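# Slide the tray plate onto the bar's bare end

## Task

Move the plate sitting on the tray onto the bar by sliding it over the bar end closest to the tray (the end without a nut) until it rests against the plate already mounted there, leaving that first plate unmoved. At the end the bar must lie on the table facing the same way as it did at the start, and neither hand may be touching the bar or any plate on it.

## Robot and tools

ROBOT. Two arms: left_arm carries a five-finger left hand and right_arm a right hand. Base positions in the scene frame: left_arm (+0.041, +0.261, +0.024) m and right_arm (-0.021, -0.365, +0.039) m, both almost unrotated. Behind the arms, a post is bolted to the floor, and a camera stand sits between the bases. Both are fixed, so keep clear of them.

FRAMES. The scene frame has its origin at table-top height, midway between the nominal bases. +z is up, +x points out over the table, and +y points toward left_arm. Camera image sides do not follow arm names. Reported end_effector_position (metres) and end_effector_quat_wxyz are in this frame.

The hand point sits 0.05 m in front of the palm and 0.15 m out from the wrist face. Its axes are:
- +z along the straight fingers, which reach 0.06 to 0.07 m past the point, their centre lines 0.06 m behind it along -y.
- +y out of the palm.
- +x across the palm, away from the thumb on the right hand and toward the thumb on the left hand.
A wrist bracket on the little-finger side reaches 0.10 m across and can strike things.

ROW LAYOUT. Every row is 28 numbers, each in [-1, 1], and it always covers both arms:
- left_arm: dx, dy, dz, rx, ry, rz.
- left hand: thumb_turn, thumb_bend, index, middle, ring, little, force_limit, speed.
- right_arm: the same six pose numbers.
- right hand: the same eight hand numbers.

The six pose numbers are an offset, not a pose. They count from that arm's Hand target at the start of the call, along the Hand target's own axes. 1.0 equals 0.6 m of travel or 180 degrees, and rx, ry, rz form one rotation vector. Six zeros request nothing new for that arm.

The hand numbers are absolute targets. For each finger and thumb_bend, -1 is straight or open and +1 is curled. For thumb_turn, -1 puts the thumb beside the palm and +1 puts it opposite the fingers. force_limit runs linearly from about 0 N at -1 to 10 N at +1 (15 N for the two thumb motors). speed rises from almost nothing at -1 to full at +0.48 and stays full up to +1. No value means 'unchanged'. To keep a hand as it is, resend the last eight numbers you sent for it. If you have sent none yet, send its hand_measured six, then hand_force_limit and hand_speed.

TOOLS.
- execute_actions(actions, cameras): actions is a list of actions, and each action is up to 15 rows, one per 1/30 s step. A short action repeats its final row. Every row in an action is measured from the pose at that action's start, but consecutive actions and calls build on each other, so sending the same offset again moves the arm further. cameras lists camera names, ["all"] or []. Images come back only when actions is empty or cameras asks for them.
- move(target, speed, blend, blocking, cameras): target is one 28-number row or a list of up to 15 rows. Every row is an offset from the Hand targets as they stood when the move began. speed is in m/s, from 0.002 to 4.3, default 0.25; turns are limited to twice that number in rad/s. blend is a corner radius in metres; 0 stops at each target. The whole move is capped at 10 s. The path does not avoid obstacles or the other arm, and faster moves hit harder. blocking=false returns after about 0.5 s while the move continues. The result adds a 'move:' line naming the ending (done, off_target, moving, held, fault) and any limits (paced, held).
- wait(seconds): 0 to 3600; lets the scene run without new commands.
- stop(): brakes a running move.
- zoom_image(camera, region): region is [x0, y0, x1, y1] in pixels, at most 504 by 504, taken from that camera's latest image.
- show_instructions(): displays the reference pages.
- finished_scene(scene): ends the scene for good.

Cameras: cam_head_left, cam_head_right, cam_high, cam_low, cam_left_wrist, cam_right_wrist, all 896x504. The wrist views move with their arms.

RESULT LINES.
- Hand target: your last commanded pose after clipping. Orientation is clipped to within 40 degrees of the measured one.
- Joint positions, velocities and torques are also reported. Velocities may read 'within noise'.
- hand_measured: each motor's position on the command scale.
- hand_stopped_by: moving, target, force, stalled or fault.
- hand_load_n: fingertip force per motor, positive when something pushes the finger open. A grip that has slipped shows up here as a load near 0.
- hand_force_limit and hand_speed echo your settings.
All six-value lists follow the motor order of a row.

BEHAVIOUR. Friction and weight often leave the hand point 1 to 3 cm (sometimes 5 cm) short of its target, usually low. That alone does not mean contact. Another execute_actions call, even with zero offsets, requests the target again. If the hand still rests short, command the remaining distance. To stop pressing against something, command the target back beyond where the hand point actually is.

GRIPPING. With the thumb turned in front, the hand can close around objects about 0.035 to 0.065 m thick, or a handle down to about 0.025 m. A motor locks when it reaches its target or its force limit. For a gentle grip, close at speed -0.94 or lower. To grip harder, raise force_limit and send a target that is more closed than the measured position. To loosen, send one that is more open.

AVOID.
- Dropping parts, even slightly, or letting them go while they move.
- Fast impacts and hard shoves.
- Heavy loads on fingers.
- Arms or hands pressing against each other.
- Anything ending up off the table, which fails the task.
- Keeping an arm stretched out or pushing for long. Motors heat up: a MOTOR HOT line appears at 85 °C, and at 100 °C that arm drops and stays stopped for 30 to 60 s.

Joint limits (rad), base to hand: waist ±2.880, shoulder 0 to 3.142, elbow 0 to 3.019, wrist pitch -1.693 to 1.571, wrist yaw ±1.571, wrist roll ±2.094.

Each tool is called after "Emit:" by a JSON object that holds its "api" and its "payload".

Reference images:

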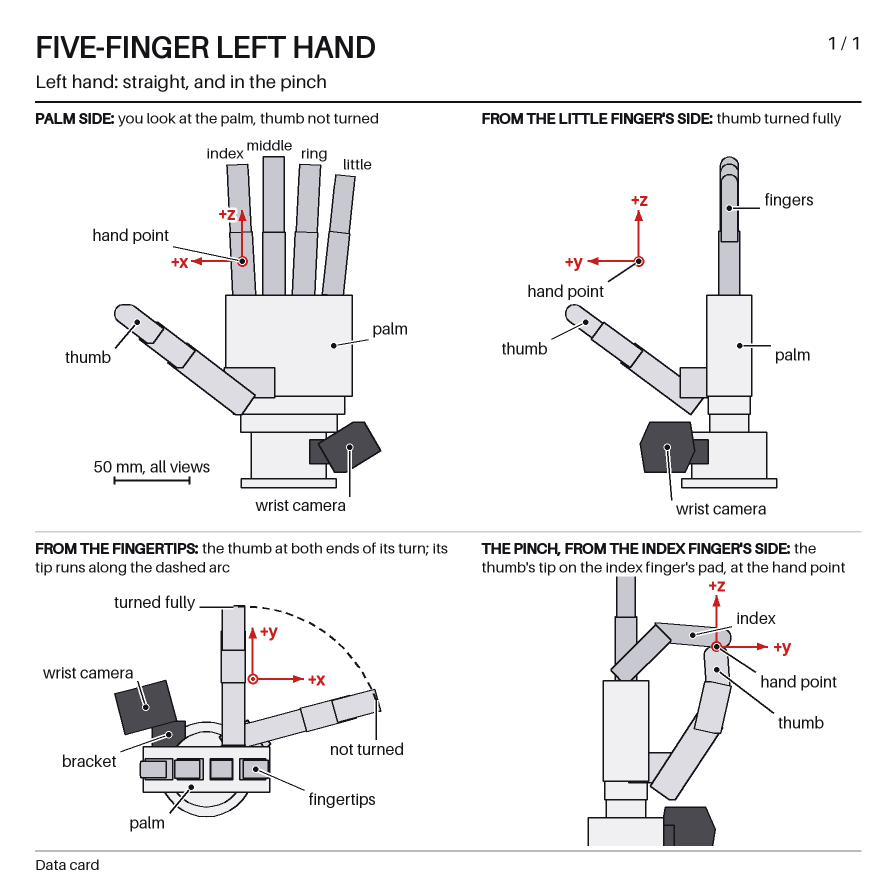

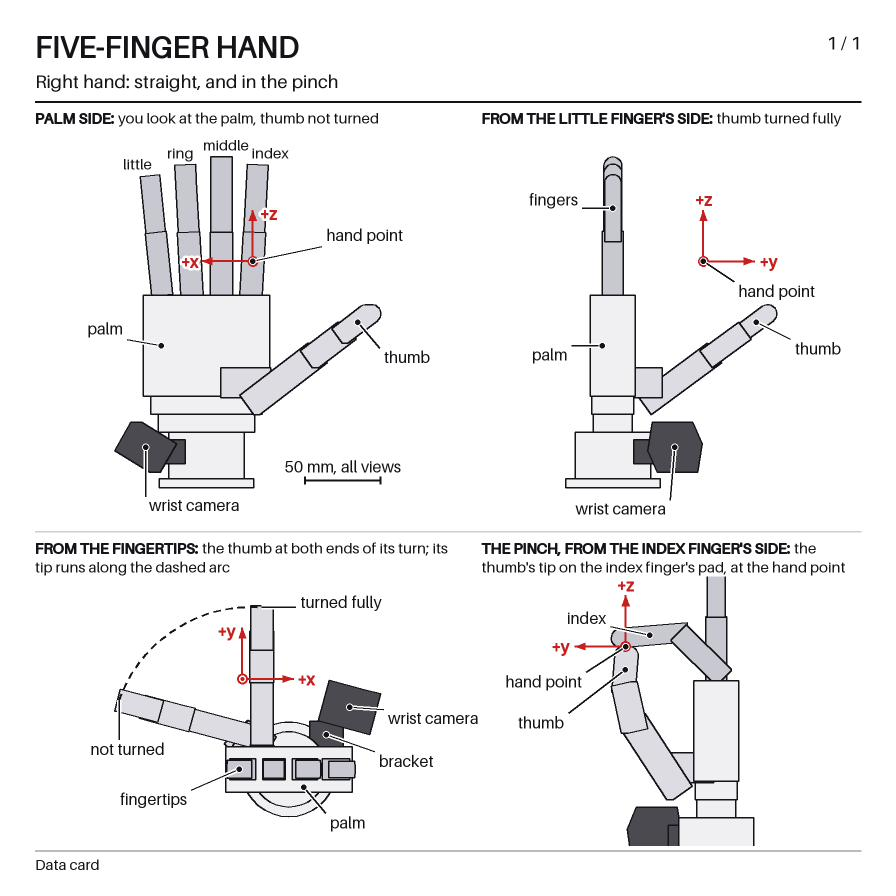

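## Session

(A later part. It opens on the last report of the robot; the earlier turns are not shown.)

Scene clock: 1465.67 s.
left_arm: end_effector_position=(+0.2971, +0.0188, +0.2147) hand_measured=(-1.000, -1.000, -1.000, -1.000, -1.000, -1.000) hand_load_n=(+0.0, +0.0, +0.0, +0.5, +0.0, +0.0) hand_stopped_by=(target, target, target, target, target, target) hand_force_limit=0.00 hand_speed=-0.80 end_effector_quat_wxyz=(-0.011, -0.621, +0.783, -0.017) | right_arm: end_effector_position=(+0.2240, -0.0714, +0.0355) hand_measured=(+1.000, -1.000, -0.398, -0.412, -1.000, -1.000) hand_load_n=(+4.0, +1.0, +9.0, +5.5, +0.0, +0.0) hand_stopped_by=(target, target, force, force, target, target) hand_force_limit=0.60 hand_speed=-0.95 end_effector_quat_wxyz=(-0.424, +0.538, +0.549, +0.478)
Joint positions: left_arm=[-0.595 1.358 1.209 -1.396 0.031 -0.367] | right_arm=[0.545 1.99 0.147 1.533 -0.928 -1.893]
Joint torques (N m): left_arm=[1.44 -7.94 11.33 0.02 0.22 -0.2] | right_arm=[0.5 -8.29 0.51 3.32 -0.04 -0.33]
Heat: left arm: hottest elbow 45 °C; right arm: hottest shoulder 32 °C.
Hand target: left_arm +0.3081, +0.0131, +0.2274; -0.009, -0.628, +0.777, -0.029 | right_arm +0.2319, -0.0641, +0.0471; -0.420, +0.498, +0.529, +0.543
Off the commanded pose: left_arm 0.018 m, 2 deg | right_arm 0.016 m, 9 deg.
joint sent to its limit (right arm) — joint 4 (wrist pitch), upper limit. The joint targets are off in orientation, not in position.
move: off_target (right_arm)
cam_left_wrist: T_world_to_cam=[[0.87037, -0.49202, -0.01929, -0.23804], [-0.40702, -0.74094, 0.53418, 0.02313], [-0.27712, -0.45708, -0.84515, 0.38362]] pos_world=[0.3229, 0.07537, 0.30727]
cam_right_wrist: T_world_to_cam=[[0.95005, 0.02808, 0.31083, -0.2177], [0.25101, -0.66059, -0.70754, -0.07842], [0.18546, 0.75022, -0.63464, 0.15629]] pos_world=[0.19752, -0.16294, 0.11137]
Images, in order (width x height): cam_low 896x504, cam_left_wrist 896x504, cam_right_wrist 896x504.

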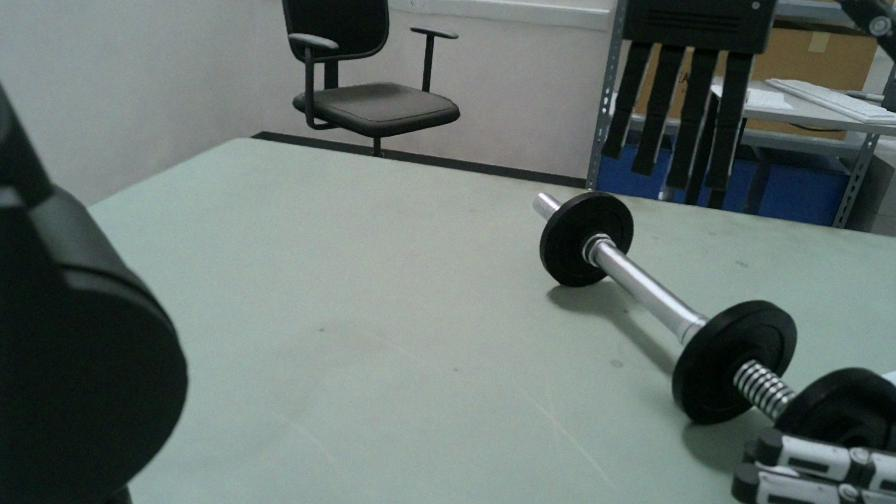

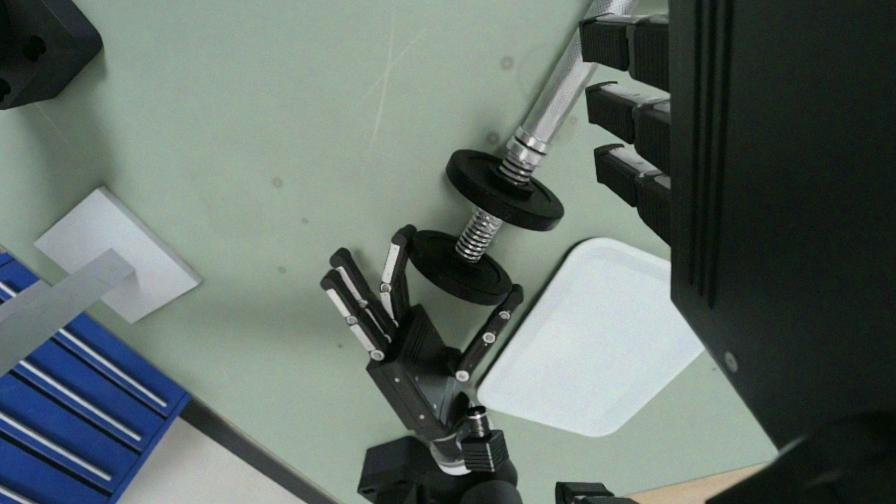

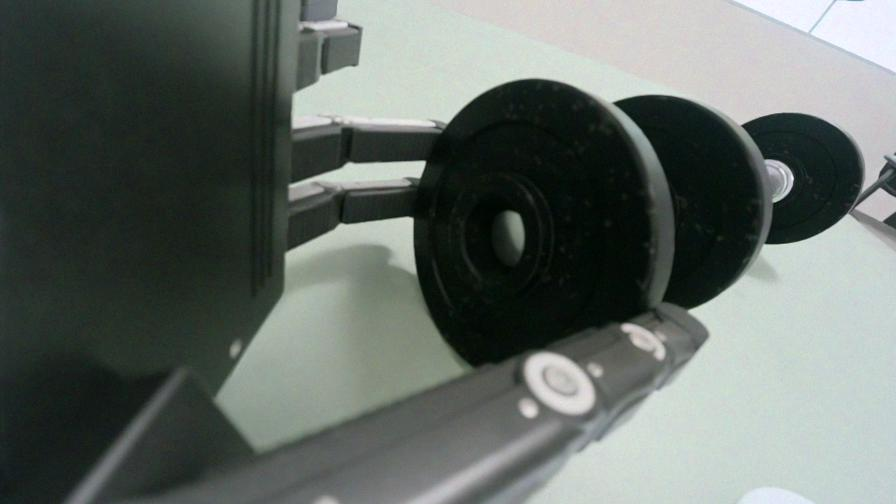

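Emit:
{"api": "move", "payload": {"target": [0,0,0,0,0,0,-1,-1,-1,-1,-1,-1,0,-0.8, -0.0028,0.0255,0.0212,0,0,0,1,-1,-0.2,-0.2,-1,-1,0.6,-0.95], "speed": 0.03, "cameras": ["cam_left_wrist","cam_right_wrist","cam_low"]}}

Emit:
{"api": "zoom_image", "payload": {"camera": "cam_left_wrist", "region": [405, 140, 585, 335]}}

Scene clock: 1481.53 s.
left_arm: end_effector_position=(+0.2971, +0.0188, +0.2147) hand_measured=(-1.000, -1.000, -1.000, -1.000, -1.000, -1.000) hand_load_n=(+0.0, +0.0, +0.0, +0.0, +0.0, +0.0) hand_stopped_by=(target, target, target, target, target, target) hand_force_limit=0.00 hand_speed=-0.80 end_effector_quat_wxyz=(-0.011, -0.621, +0.783, -0.017) | right_arm: end_effector_position=(+0.2288, -0.0663, +0.0352) hand_measured=(+1.000, -1.000, -0.398, -0.412, -1.000, -1.000) hand_load_n=(+1.5, +1.5, +8.5, +5.0, +0.0, -0.5) hand_stopped_by=(target, target, force, force, target, target) hand_force_limit=0.60 hand_speed=-0.95 end_effector_quat_wxyz=(-0.427, +0.537, +0.548, +0.480)
Joint positions: left_arm=[-0.595 1.358 1.209 -1.396 0.031 -0.367] | right_arm=[0.55 1.995 0.165 1.533 -0.926 -1.879]
Joint torques (N m): left_arm=[1.38 -8 11.3 0.03 0.21 -0.21] | right_arm=[0.62 -8.06 2.93 3.34 0.3 -0.22]
Heat: left arm: hottest elbow 45 °C; right arm: hottest shoulder 32 °C.
Hand target: left_arm +0.3081, +0.0131, +0.2274; -0.009, -0.628, +0.777, -0.029 | right_arm +0.2484, -0.0529, +0.0471; -0.420, +0.499, +0.529, +0.543
Off the commanded pose: left_arm 0.018 m, 2 deg | right_arm 0.027 m, 9 deg.
joint sent to its limit (right arm) — joint 4 (wrist pitch), upper limit. The joint targets are off in orientation, not in position.
move: off_target (right_arm)
cam_left_wrist: T_world_to_cam=[[0.87037, -0.49202, -0.01929, -0.23804], [-0.40702, -0.74094, 0.53418, 0.02313], [-0.27712, -0.45708, -0.84515, 0.38362]] pos_world=[0.3229, 0.07537, 0.30727]
cam_right_wrist: T_world_to_cam=[[0.95064, 0.02687, 0.30913, -0.22242], [0.25033, -0.6551, -0.71287, -0.07571], [0.18336, 0.75506, -0.62949, 0.15195]] pos_world=[0.20253, -0.15835, 0.11044]
Images, in order (width x height): cam_low 896x504, cam_left_wrist 896x504, cam_right_wrist 896x504.

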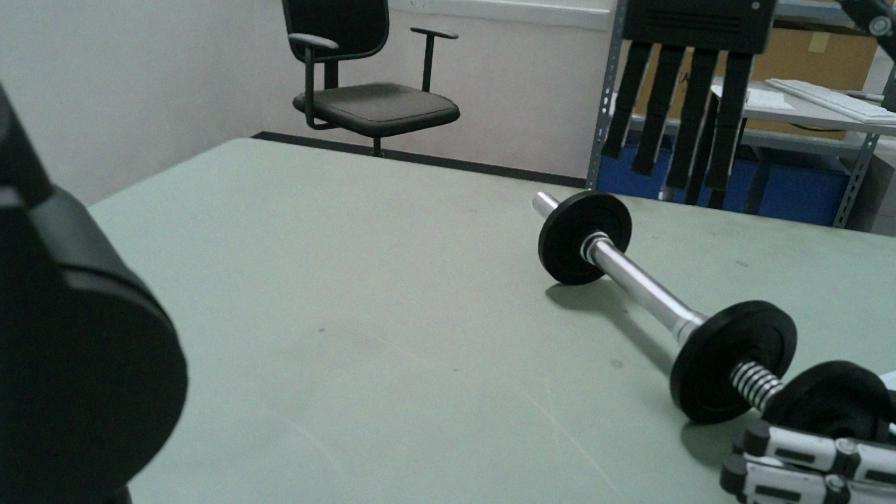

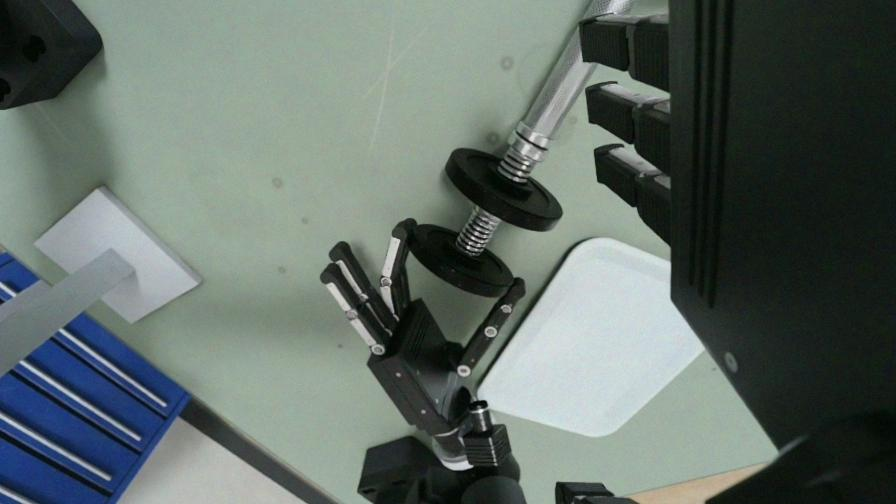

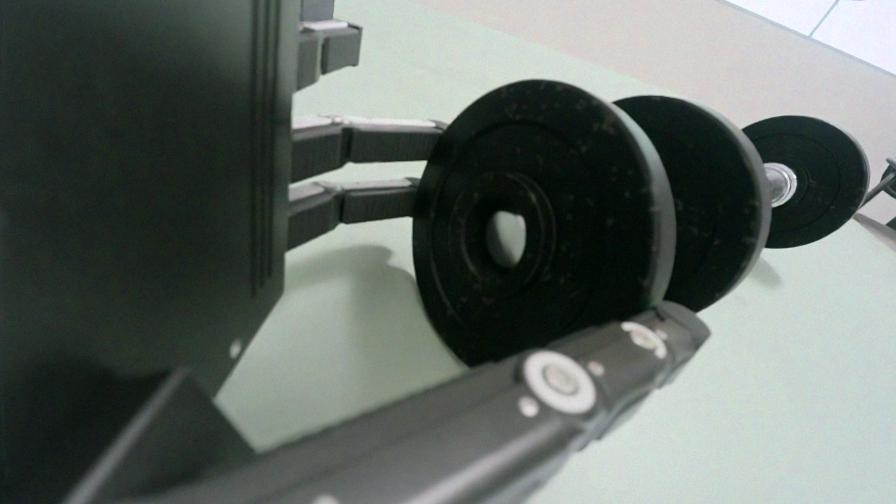

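Scaled by 2.585.

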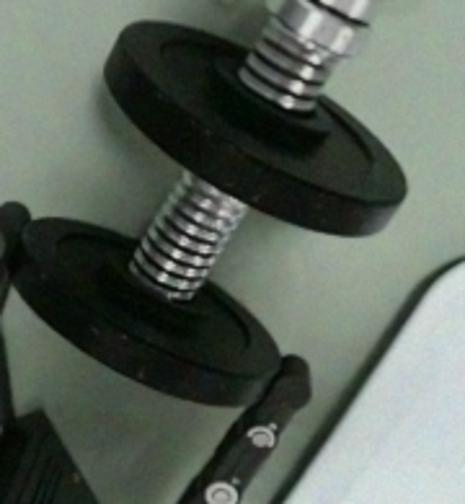

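Emit:
{"api": "zoom_image", "payload": {"camera": "cam_right_wrist", "region": [440, 160, 580, 300]}}

Emit:
{"api": "zoom_image", "payload": {"camera": "cam_low", "region": [660, 290, 896, 504]}}

Scaled by 3.600.

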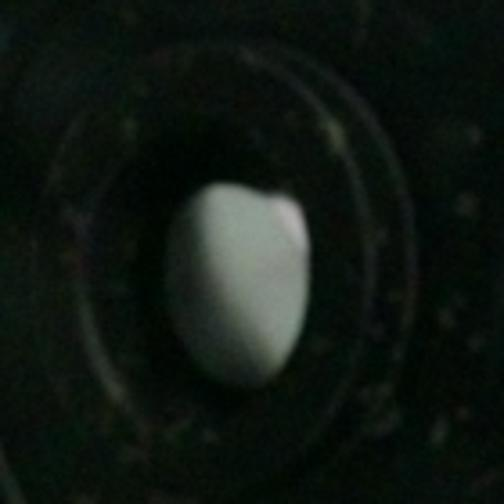

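Scaled by 2.136.

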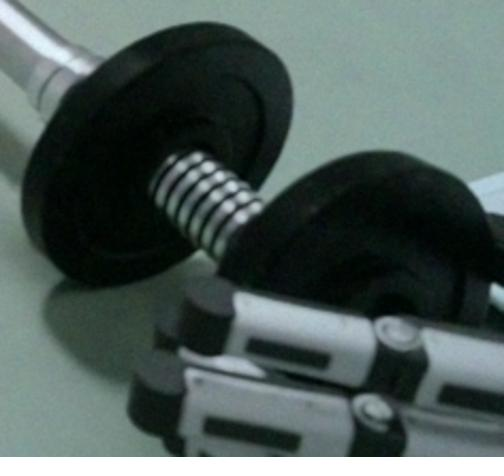

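Emit:
{"api": "move", "payload": {"target": [[0,0,0,0,0,0,-1,-1,-1,-1,-1,-1,0,-0.8, -0.0164,-0.0026,0.001,0,0,0,1,-1,-0.2,-0.2,-1,-1,0.6,-0.95],[0,0,0,0,0,0,-1,-1,-1,-1,-1,-1,0,-0.8, -0.0185,0.0165,0.0168,0,0,0,1,-1,-0.2,-0.2,-1,-1,0.6,-0.95]], "speed": 0.03, "cameras": ["cam_left_wrist","cam_right_wrist","cam_low"]}}

Emit:
{"api": "zoom_image", "payload": {"camera": "cam_left_wrist", "region": [405, 110, 585, 305]}}

Emit:
{"api": "zoom_image", "payload": {"camera": "cam_right_wrist", "region": [440, 160, 580, 300]}}

Scene clock: 1524.23 s.
left_arm: end_effector_position=(+0.2971, +0.0188, +0.2147) hand_measured=(-1.000, -1.000, -1.000, -1.000, -1.000, -1.000) hand_load_n=(+0.0, +0.0, +0.0, +0.0, +0.0, -0.5) hand_stopped_by=(target, target, target, target, target, target) hand_force_limit=0.00 hand_speed=-0.80 end_effector_quat_wxyz=(-0.011, -0.621, +0.783, -0.017) | right_arm: end_effector_position=(+0.2424, -0.0544, +0.0334) hand_measured=(+1.000, -1.000, -0.398, -0.412, -1.000, -1.000) hand_load_n=(-1.0, +1.5, +8.0, +5.5, +0.0, +0.0) hand_stopped_by=(target, target, force, force, target, target) hand_force_limit=0.60 hand_speed=-0.95 end_effector_quat_wxyz=(-0.423, +0.520, +0.556, +0.491)
Joint positions: left_arm=[-0.595 1.358 1.209 -1.396 0.031 -0.367] | right_arm=[0.553 2.03 0.216 1.543 -0.934 -1.899]
Joint torques (N m): left_arm=[1.2 -7.94 11.3 0.06 0.21 -0.2] | right_arm=[0.32 -7.65 2.92 2.86 0.7 -0.05]
Heat: left arm: hottest elbow 45 °C; right arm: hottest shoulder 32 °C.
Hand target: left_arm +0.3081, +0.0131, +0.2274; -0.009, -0.628, +0.777, -0.029 | right_arm +0.2607, -0.0445, +0.0370; -0.420, +0.499, +0.529, +0.543
Off the commanded pose: left_arm 0.018 m, 2 deg | right_arm 0.021 m, 7 deg.
joint sent to its limit (right arm) — joint 4 (wrist pitch), upper limit. The joint targets are off in orientation, not in position.
move: off_target (right_arm)
cam_left_wrist: T_world_to_cam=[[0.87037, -0.49202, -0.01929, -0.23804], [-0.40702, -0.74094, 0.53418, 0.02313], [-0.27712, -0.45708, -0.84515, 0.38362]] pos_world=[0.3229, 0.07537, 0.30727]
cam_right_wrist: T_world_to_cam=[[0.93718, 0.03577, 0.34702, -0.2326], [0.2881, -0.64027, -0.71207, -0.08089], [0.19672, 0.76731, -0.61035, 0.13607]] pos_world=[0.21453, -0.14788, 0.10616]
Images, in order (width x height): cam_low 896x504, cam_left_wrist 896x504, cam_right_wrist 896x504.

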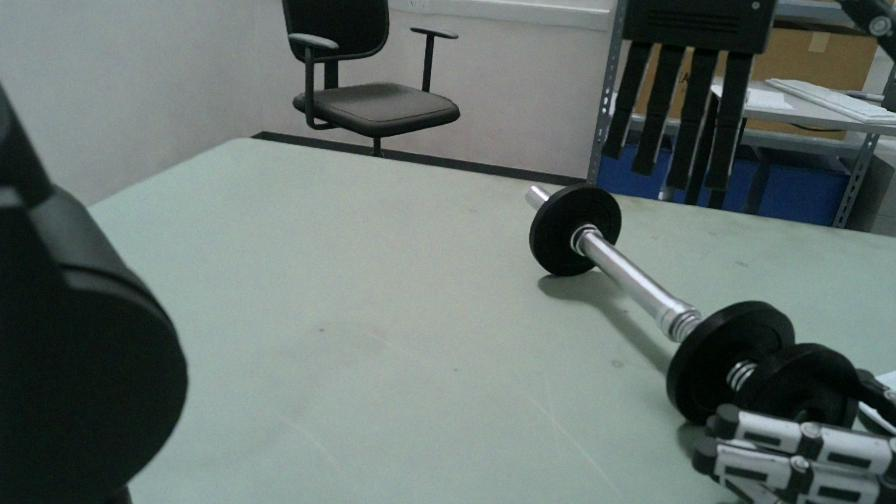

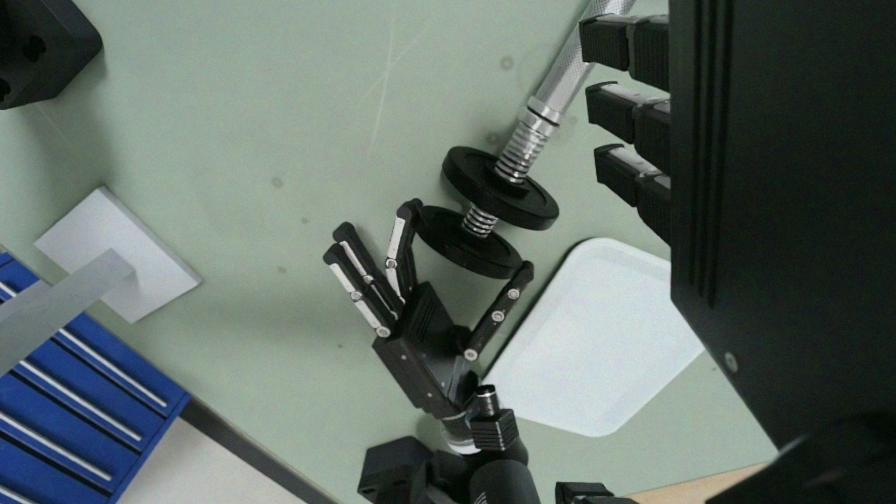

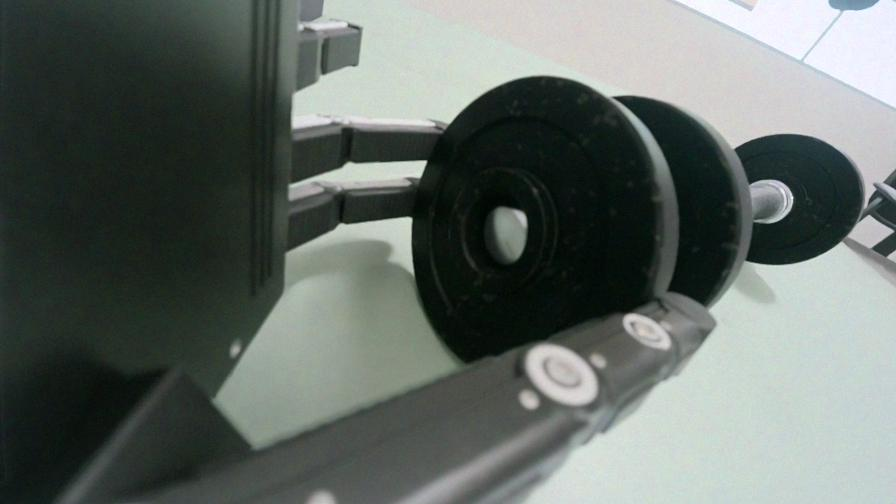

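Scaled by 2.585.

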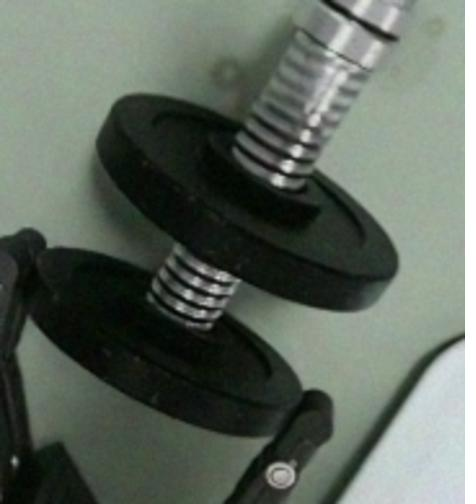

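Scaled by 3.600.

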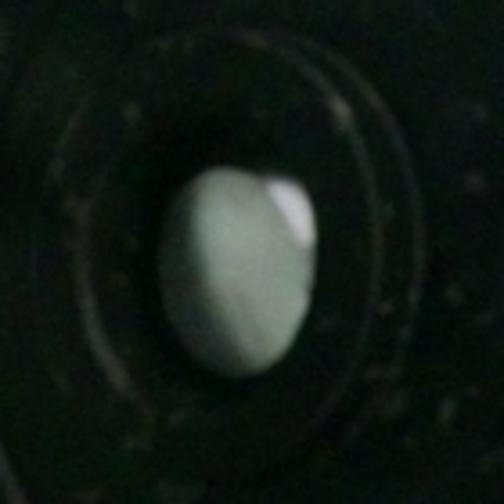

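Emit:
{"api": "move", "payload": {"target": [[0,0,0,0,0,0,-1,-1,-1,-1,-1,-1,0,-0.8, 0.0213,0.0034,-0.0012,0,0,0,1,-1,-0.2,-0.2,-1,-1,0.6,-0.95],[0,0,0,0,0,0,-1,-1,-1,-1,-1,-1,0,-0.8, 0.0192,0.0225,0.0147,0,0,0,1,-1,-0.2,-0.2,-1,-1,0.6,-0.95]], "speed": 0.03, "cameras": ["cam_left_wrist","cam_right_wrist","cam_low"]}}

Emit:
{"api": "zoom_image", "payload": {"camera": "cam_left_wrist", "region": [405, 110, 585, 305]}}

Emit:
{"api": "zoom_image", "payload": {"camera": "cam_right_wrist", "region": [440, 160, 580, 300]}}

Scene clock: 1564.17 s.
left_arm: end_effector_position=(+0.2971, +0.0188, +0.2147) hand_measured=(-1.000, -1.000, -1.000, -1.000, -1.000, -1.000) hand_load_n=(+0.0, +0.0, +0.0, +0.0, +0.5, +0.0) hand_stopped_by=(target, target, target, target, target, target) hand_force_limit=0.00 hand_speed=-0.80 end_effector_quat_wxyz=(-0.011, -0.621, +0.783, -0.017) | right_arm: end_effector_position=(+0.2520, -0.0488, +0.0355) hand_measured=(+1.000, -1.000, -0.398, -0.412, -1.000, -1.000) hand_load_n=(+1.5, +1.5, +8.5, +5.0, +0.0, +0.0) hand_stopped_by=(target, target, force, force, target, target) hand_force_limit=0.60 hand_speed=-0.95 end_effector_quat_wxyz=(-0.430, +0.531, +0.540, +0.492)
Joint positions: left_arm=[-0.595 1.358 1.209 -1.396 0.031 -0.367] | right_arm=[0.56 2.022 0.238 1.543 -0.912 -1.839]
Joint torques (N m): left_arm=[1.38 -8 11.32 0.06 0.21 -0.22] | right_arm=[0.21 -9.41 3.33 2.91 0.53 -0.25]
Heat: left arm: hottest elbow 45 °C; right arm: hottest shoulder 32 °C.
Hand target: left_arm +0.3081, +0.0131, +0.2274; -0.009, -0.628, +0.777, -0.029 | right_arm +0.2733, -0.0362, +0.0500; -0.420, +0.499, +0.529, +0.543
Off the commanded pose: left_arm 0.018 m, 2 deg | right_arm 0.029 m, 7 deg.
joint sent to its limit (right arm) — joint 4 (wrist pitch), upper limit. The joint targets are off in orientation, not in position.
move: off_target (right_arm)
cam_left_wrist: T_world_to_cam=[[0.87037, -0.49202, -0.01929, -0.23804], [-0.40702, -0.74094, 0.53418, 0.02313], [-0.27712, -0.45708, -0.84515, 0.38362]] pos_world=[0.3229, 0.07537, 0.30727]
cam_right_wrist: T_world_to_cam=[[0.94783, 0.00809, 0.31867, -0.24563], [0.25082, -0.63591, -0.72987, -0.06844], [0.19674, 0.77172, -0.60477, 0.13123]] pos_world=[0.22417, -0.14281, 0.10769]
Images, in order (width x height): cam_low 896x504, cam_left_wrist 896x504, cam_right_wrist 896x504.

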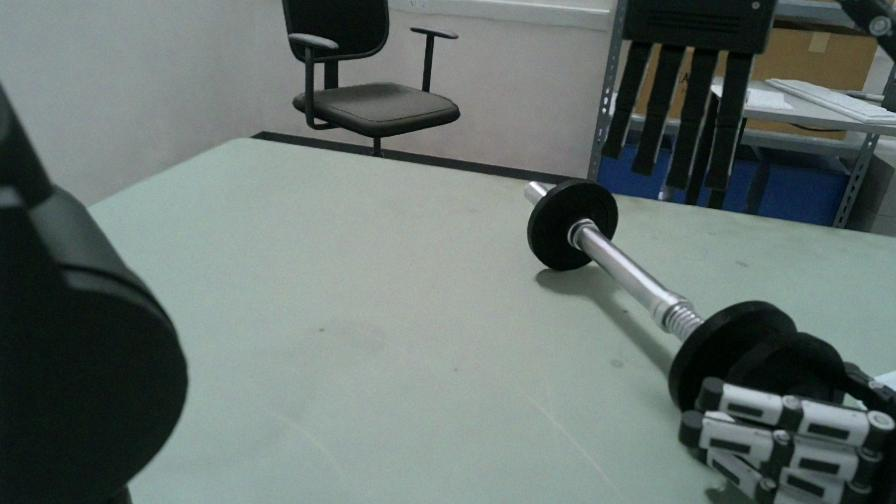

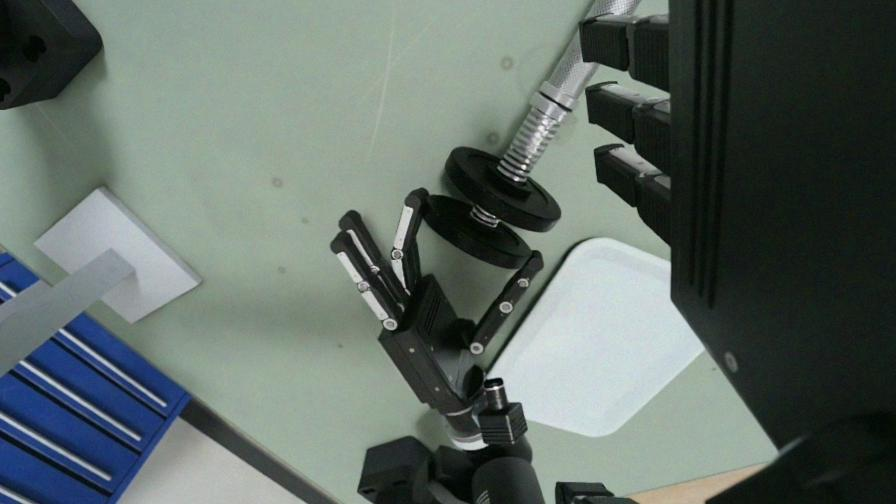

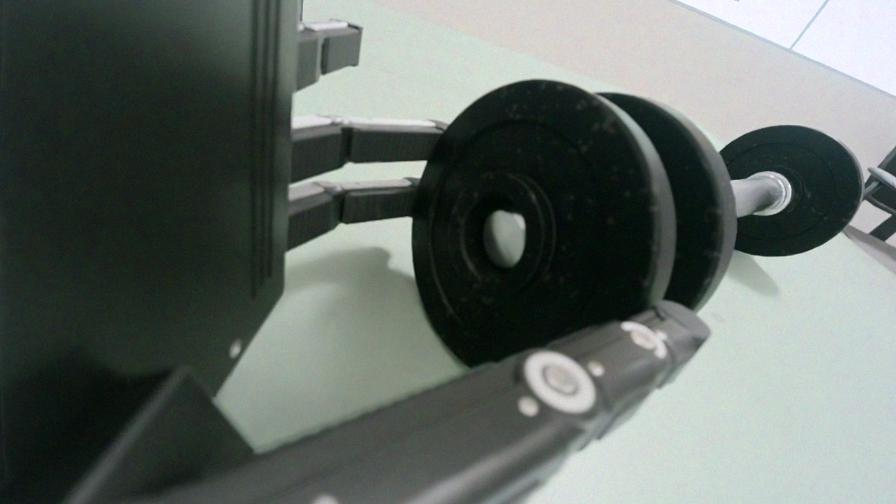

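Scaled by 2.585.

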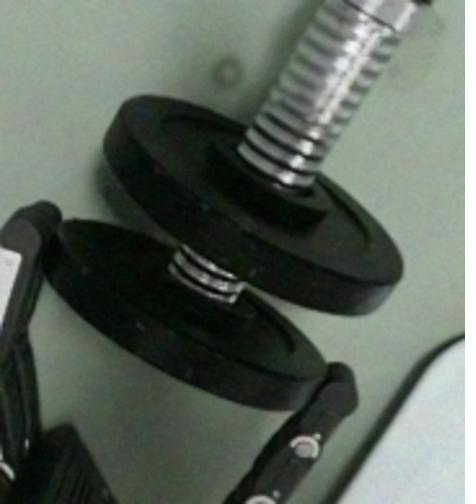

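Scaled by 3.600.

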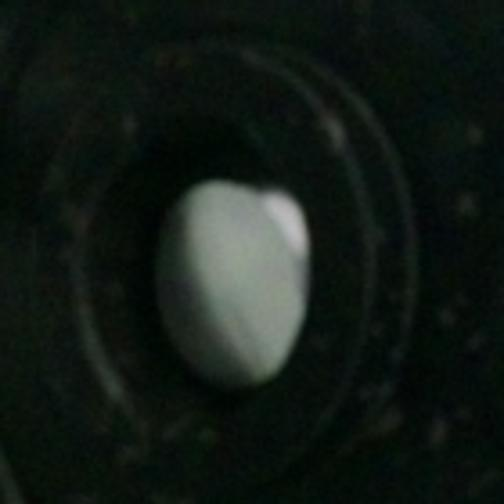

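Emit:
{"api": "execute_actions", "payload": {"actions": [], "cameras": ["cam_head_left","cam_head_right","cam_high"]}}

Emit:
{"api": "zoom_image", "payload": {"camera": "cam_head_right", "region": [380, 270, 520, 420]}}

Emit:
{"api": "zoom_image", "payload": {"camera": "cam_head_left", "region": [380, 270, 520, 420]}}

Emit:
{"api": "zoom_image", "payload": {"camera": "cam_high", "region": [340, 160, 520, 300]}}

Scene clock: 1594.77 s.
left_arm: end_effector_position=(+0.2971, +0.0188, +0.2147) hand_measured=(-1.000, -1.000, -1.000, -1.000, -1.000, -1.000) hand_load_n=(+0.0, +0.0, +0.0, +0.0, +0.0, +0.0) hand_stopped_by=(target, target, target, target, target, target) hand_force_limit=0.00 hand_speed=-0.80 end_effector_quat_wxyz=(-0.011, -0.621, +0.783, -0.017) | right_arm: end_effector_position=(+0.2520, -0.0488, +0.0355) hand_measured=(+1.000, -1.000, -0.398, -0.412, -1.000, -1.000) hand_load_n=(+1.0, +1.5, +8.5, +5.0, +0.0, +0.0) hand_stopped_by=(target, target, force, force, target, target) hand_force_limit=0.60 hand_speed=-0.95 end_effector_quat_wxyz=(-0.430, +0.531, +0.540, +0.492)
Joint positions: left_arm=[-0.595 1.358 1.209 -1.396 0.031 -0.367] | right_arm=[0.56 2.022 0.238 1.543 -0.912 -1.839]
Joint velocities: within noise
Joint torques (N m): left_arm=[1.38 -8 11.28 0.05 0.21 -0.21] | right_arm=[0.26 -9.29 3.37 2.89 0.54 -0.24]
Heat: left arm: hottest elbow 45 °C; right arm: hottest shoulder 32 °C.
Hand target: left_arm +0.3081, +0.0131, +0.2274; -0.009, -0.628, +0.777, -0.029 | right_arm +0.2733, -0.0362, +0.0500; -0.420, +0.499, +0.529, +0.543
Off the commanded pose: left_arm 0.018 m, 2 deg | right_arm 0.029 m, 7 deg.
Images, in order (width x height): cam_head_left 896x504, cam_head_right 896x504, cam_high 896x504.

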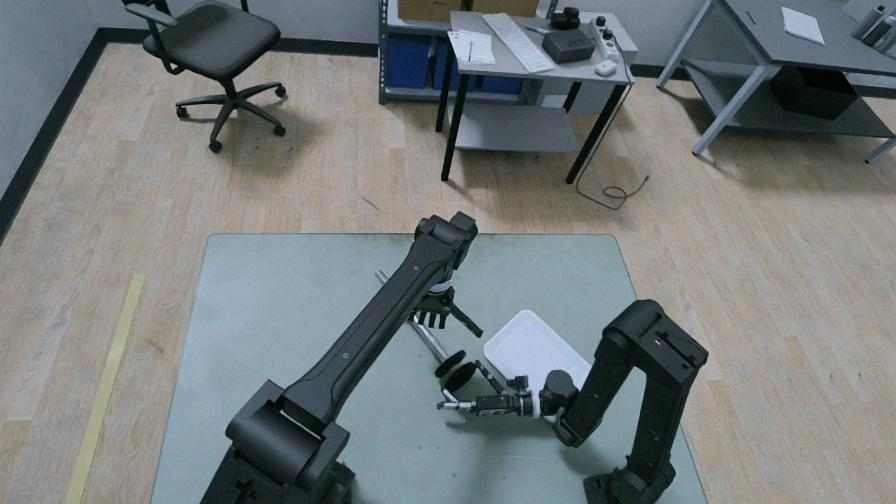

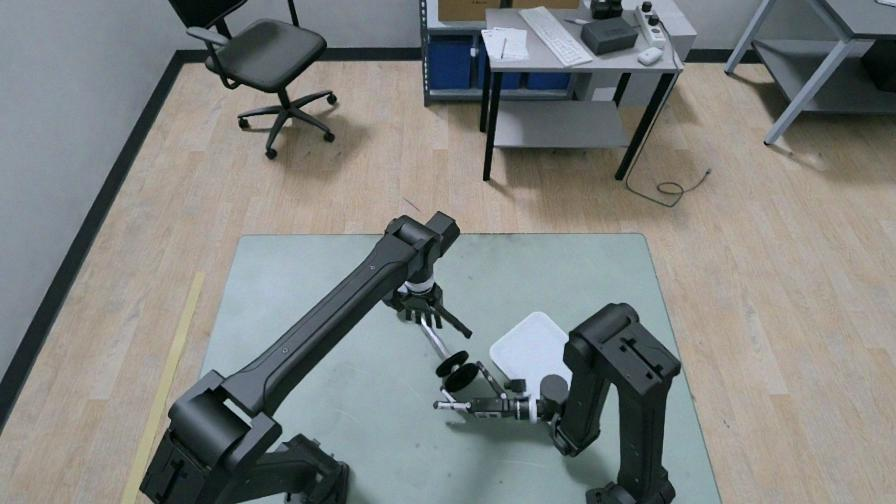

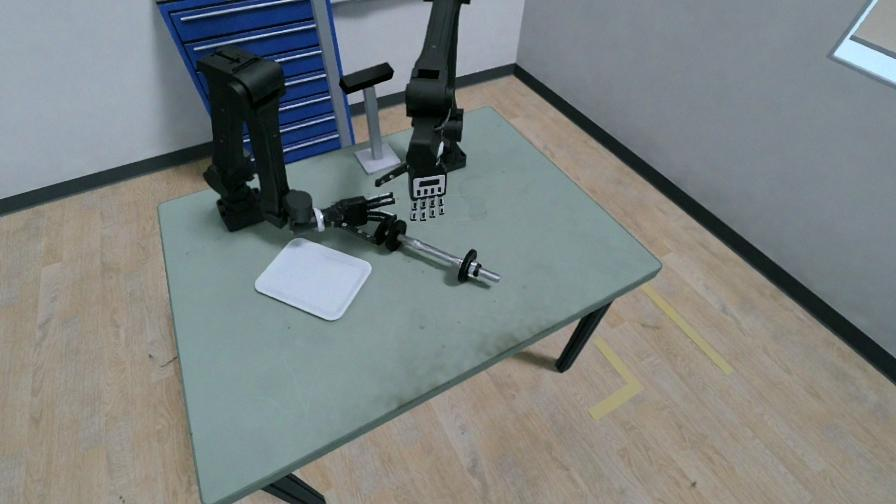

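Scaled by 3.360.

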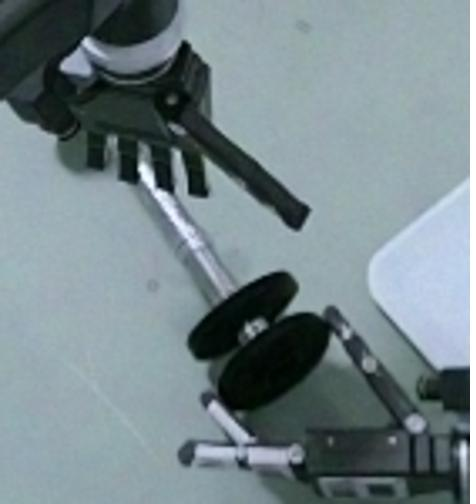

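Scaled by 3.360.

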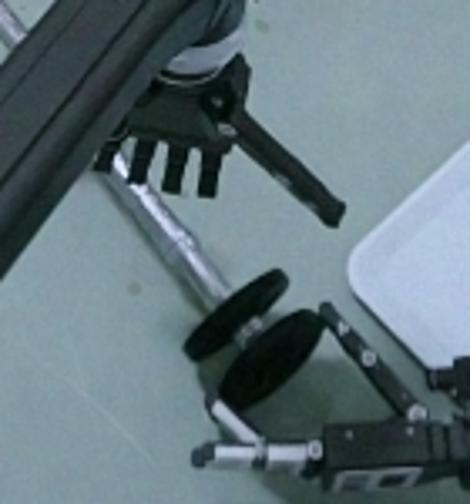

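Scaled by 2.800.

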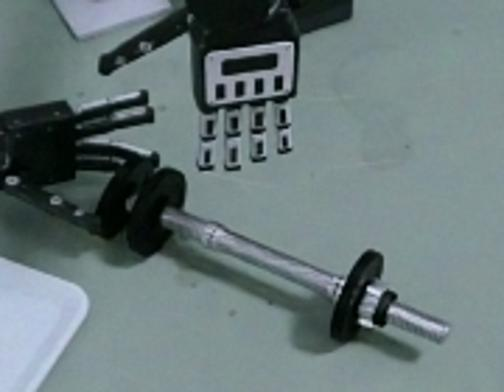

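Emit:
{"api": "move", "payload": {"target": [-0.0652,-0.1493,0.0775,0.2858,0.1094,0.2243,1,-1,-0.6,-0.6,-0.6,-0.6,0,-0.3, 0,0,0,0,0,0,1,-1,-0.2,-0.2,-1,-1,0.6,-0.95], "speed": 0.12, "cameras": ["all"]}}

Emit:
{"api": "zoom_image", "payload": {"camera": "cam_head_right", "region": [370, 240, 530, 420]}}

Emit:
{"api": "zoom_image", "payload": {"camera": "cam_high", "region": [340, 140, 520, 300]}}

Scene clock: 1698.50 s.
left_arm: end_effector_position=(+0.3988, +0.0274, +0.1790) hand_measured=(+1.000, -1.000, -0.600, -0.600, -0.600, -0.600) hand_load_n=(+0.0, +0.0, +0.0, +0.0, +0.0, +0.0) hand_stopped_by=(target, target, target, target, target, target) hand_force_limit=0.00 hand_speed=-0.30 end_effector_quat_wxyz=(+0.131, -0.267, +0.840, -0.453) | right_arm: end_effector_position=(+0.2520, -0.0488, +0.0355) hand_measured=(+1.000, -1.000, -0.398, -0.412, -1.000, -1.000) hand_load_n=(+1.5, +1.0, +8.5, +5.0, +0.0, +0.0) hand_stopped_by=(target, target, force, force, target, target) hand_force_limit=0.60 hand_speed=-0.95 end_effector_quat_wxyz=(-0.430, +0.531, +0.540, +0.492)
Joint positions: left_arm=[-0.332 1.125 0.745 -0.317 0.526 0.372] | right_arm=[0.56 2.022 0.238 1.543 -0.912 -1.839]
Joint torques (N m): left_arm=[1.44 -5.83 8.76 2.22 0.47 0.09] | right_arm=[0.38 -9.23 3.33 2.91 0.54 -0.24]
Heat: left arm: hottest elbow 45 °C; right arm: hottest shoulder 32 °C.
Hand target: left_arm +0.4049, +0.0300, +0.1821; +0.142, -0.261, +0.838, -0.458 | right_arm +0.2733, -0.0362, +0.0500; -0.420, +0.499, +0.529, +0.543
Off the commanded pose: left_arm 0.007 m, 2 deg | right_arm 0.029 m, 7 deg.
joint sent to its limit (right arm) — joint 4 (wrist pitch), upper limit. The joint targets are off in orientation, not in position.
move: done
cam_left_wrist: T_world_to_cam=[[0.10543, -0.61673, 0.78008, -0.15765], [-0.99312, -0.02511, 0.11437, 0.37924], [-0.05094, -0.78677, -0.61514, 0.26324]] pos_world=[0.40667, 0.1194, 0.24153]
cam_right_wrist: T_world_to_cam=[[0.94783, 0.00809, 0.31867, -0.24563], [0.25082, -0.63591, -0.72987, -0.06844], [0.19674, 0.77172, -0.60477, 0.13123]] pos_world=[0.22417, -0.14281, 0.10769]

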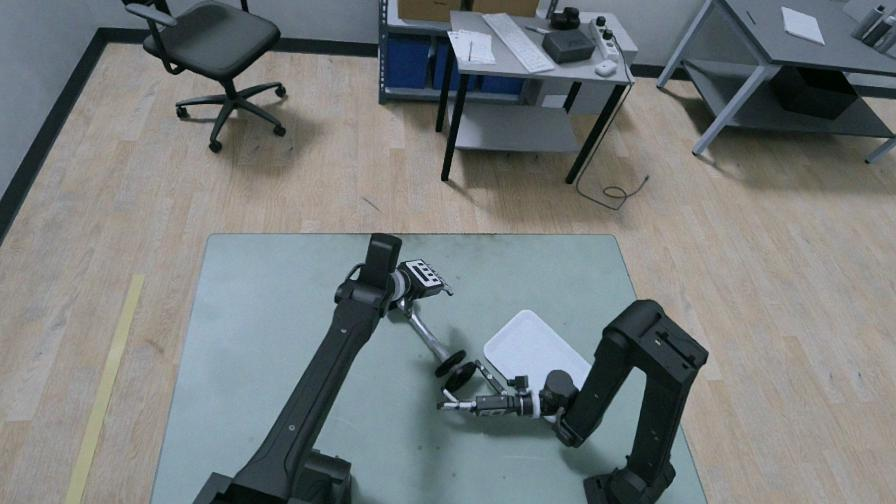

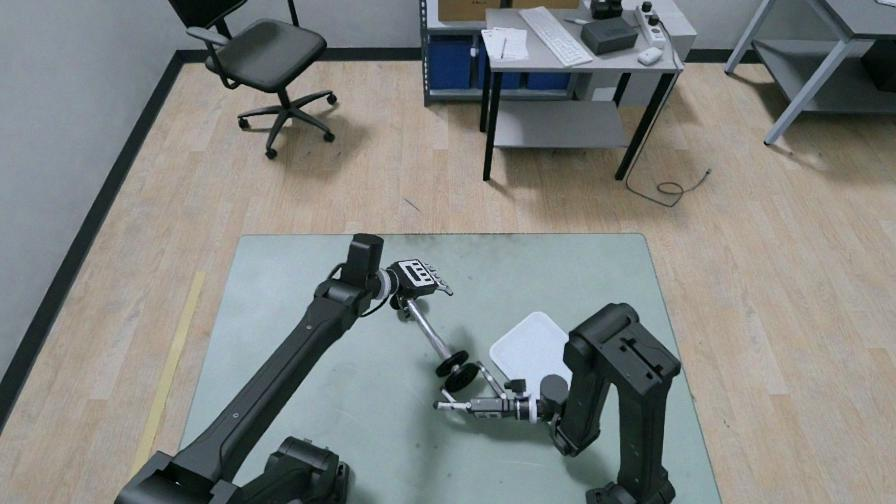

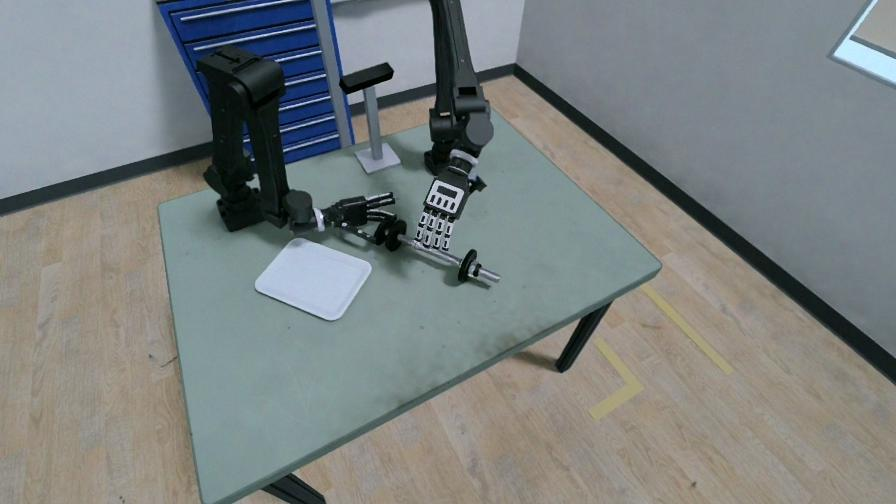

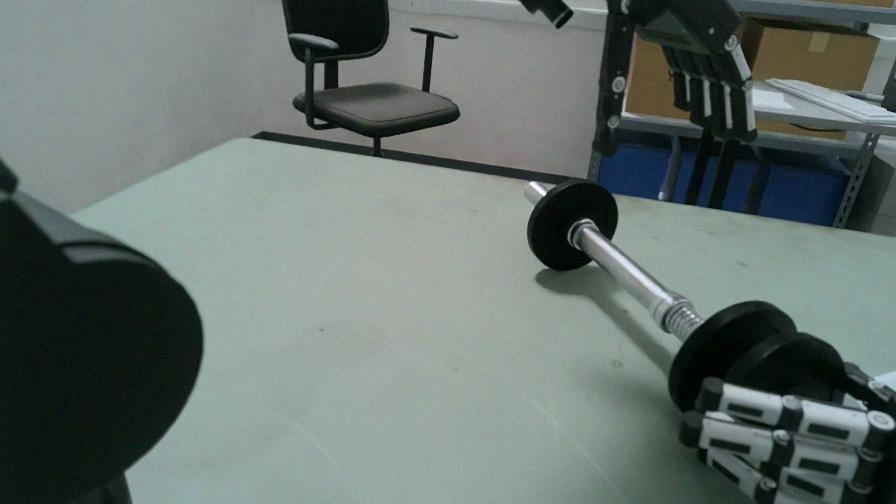

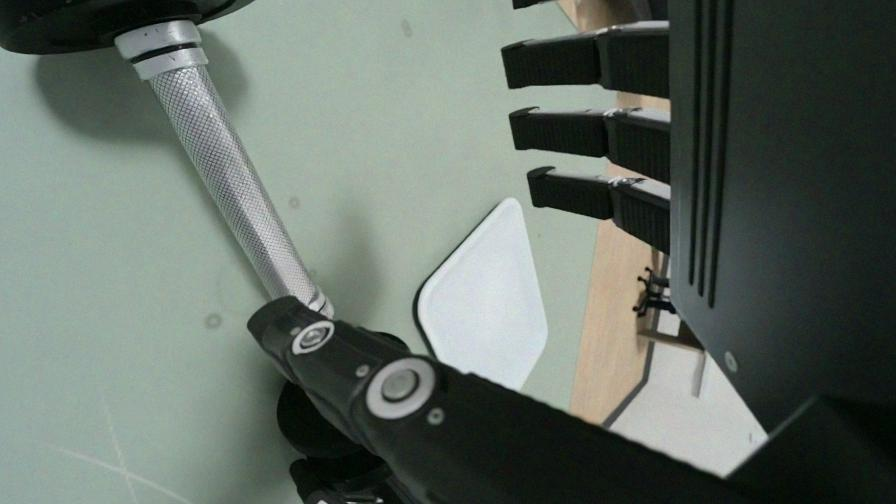

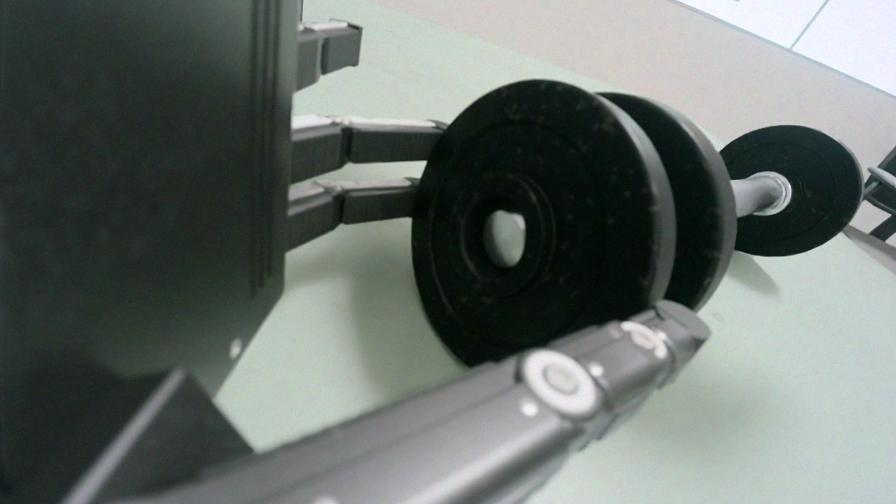

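Scaled by 2.800.

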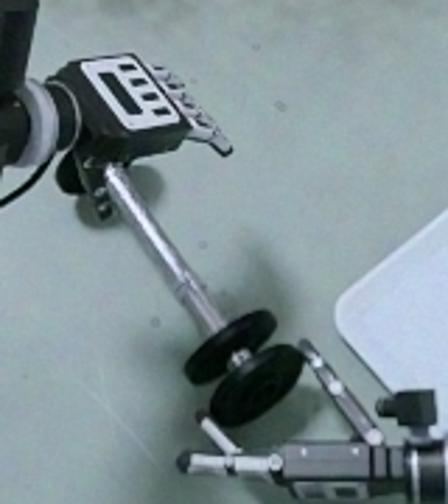

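Scaled by 2.800.

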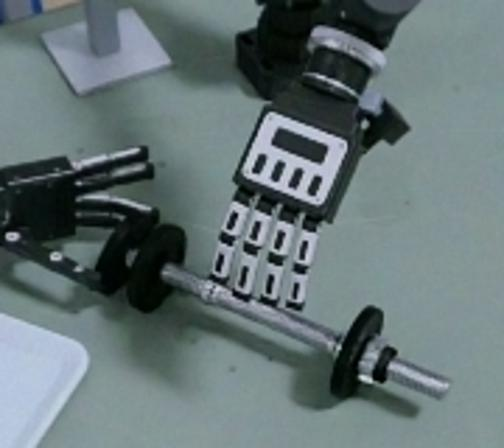

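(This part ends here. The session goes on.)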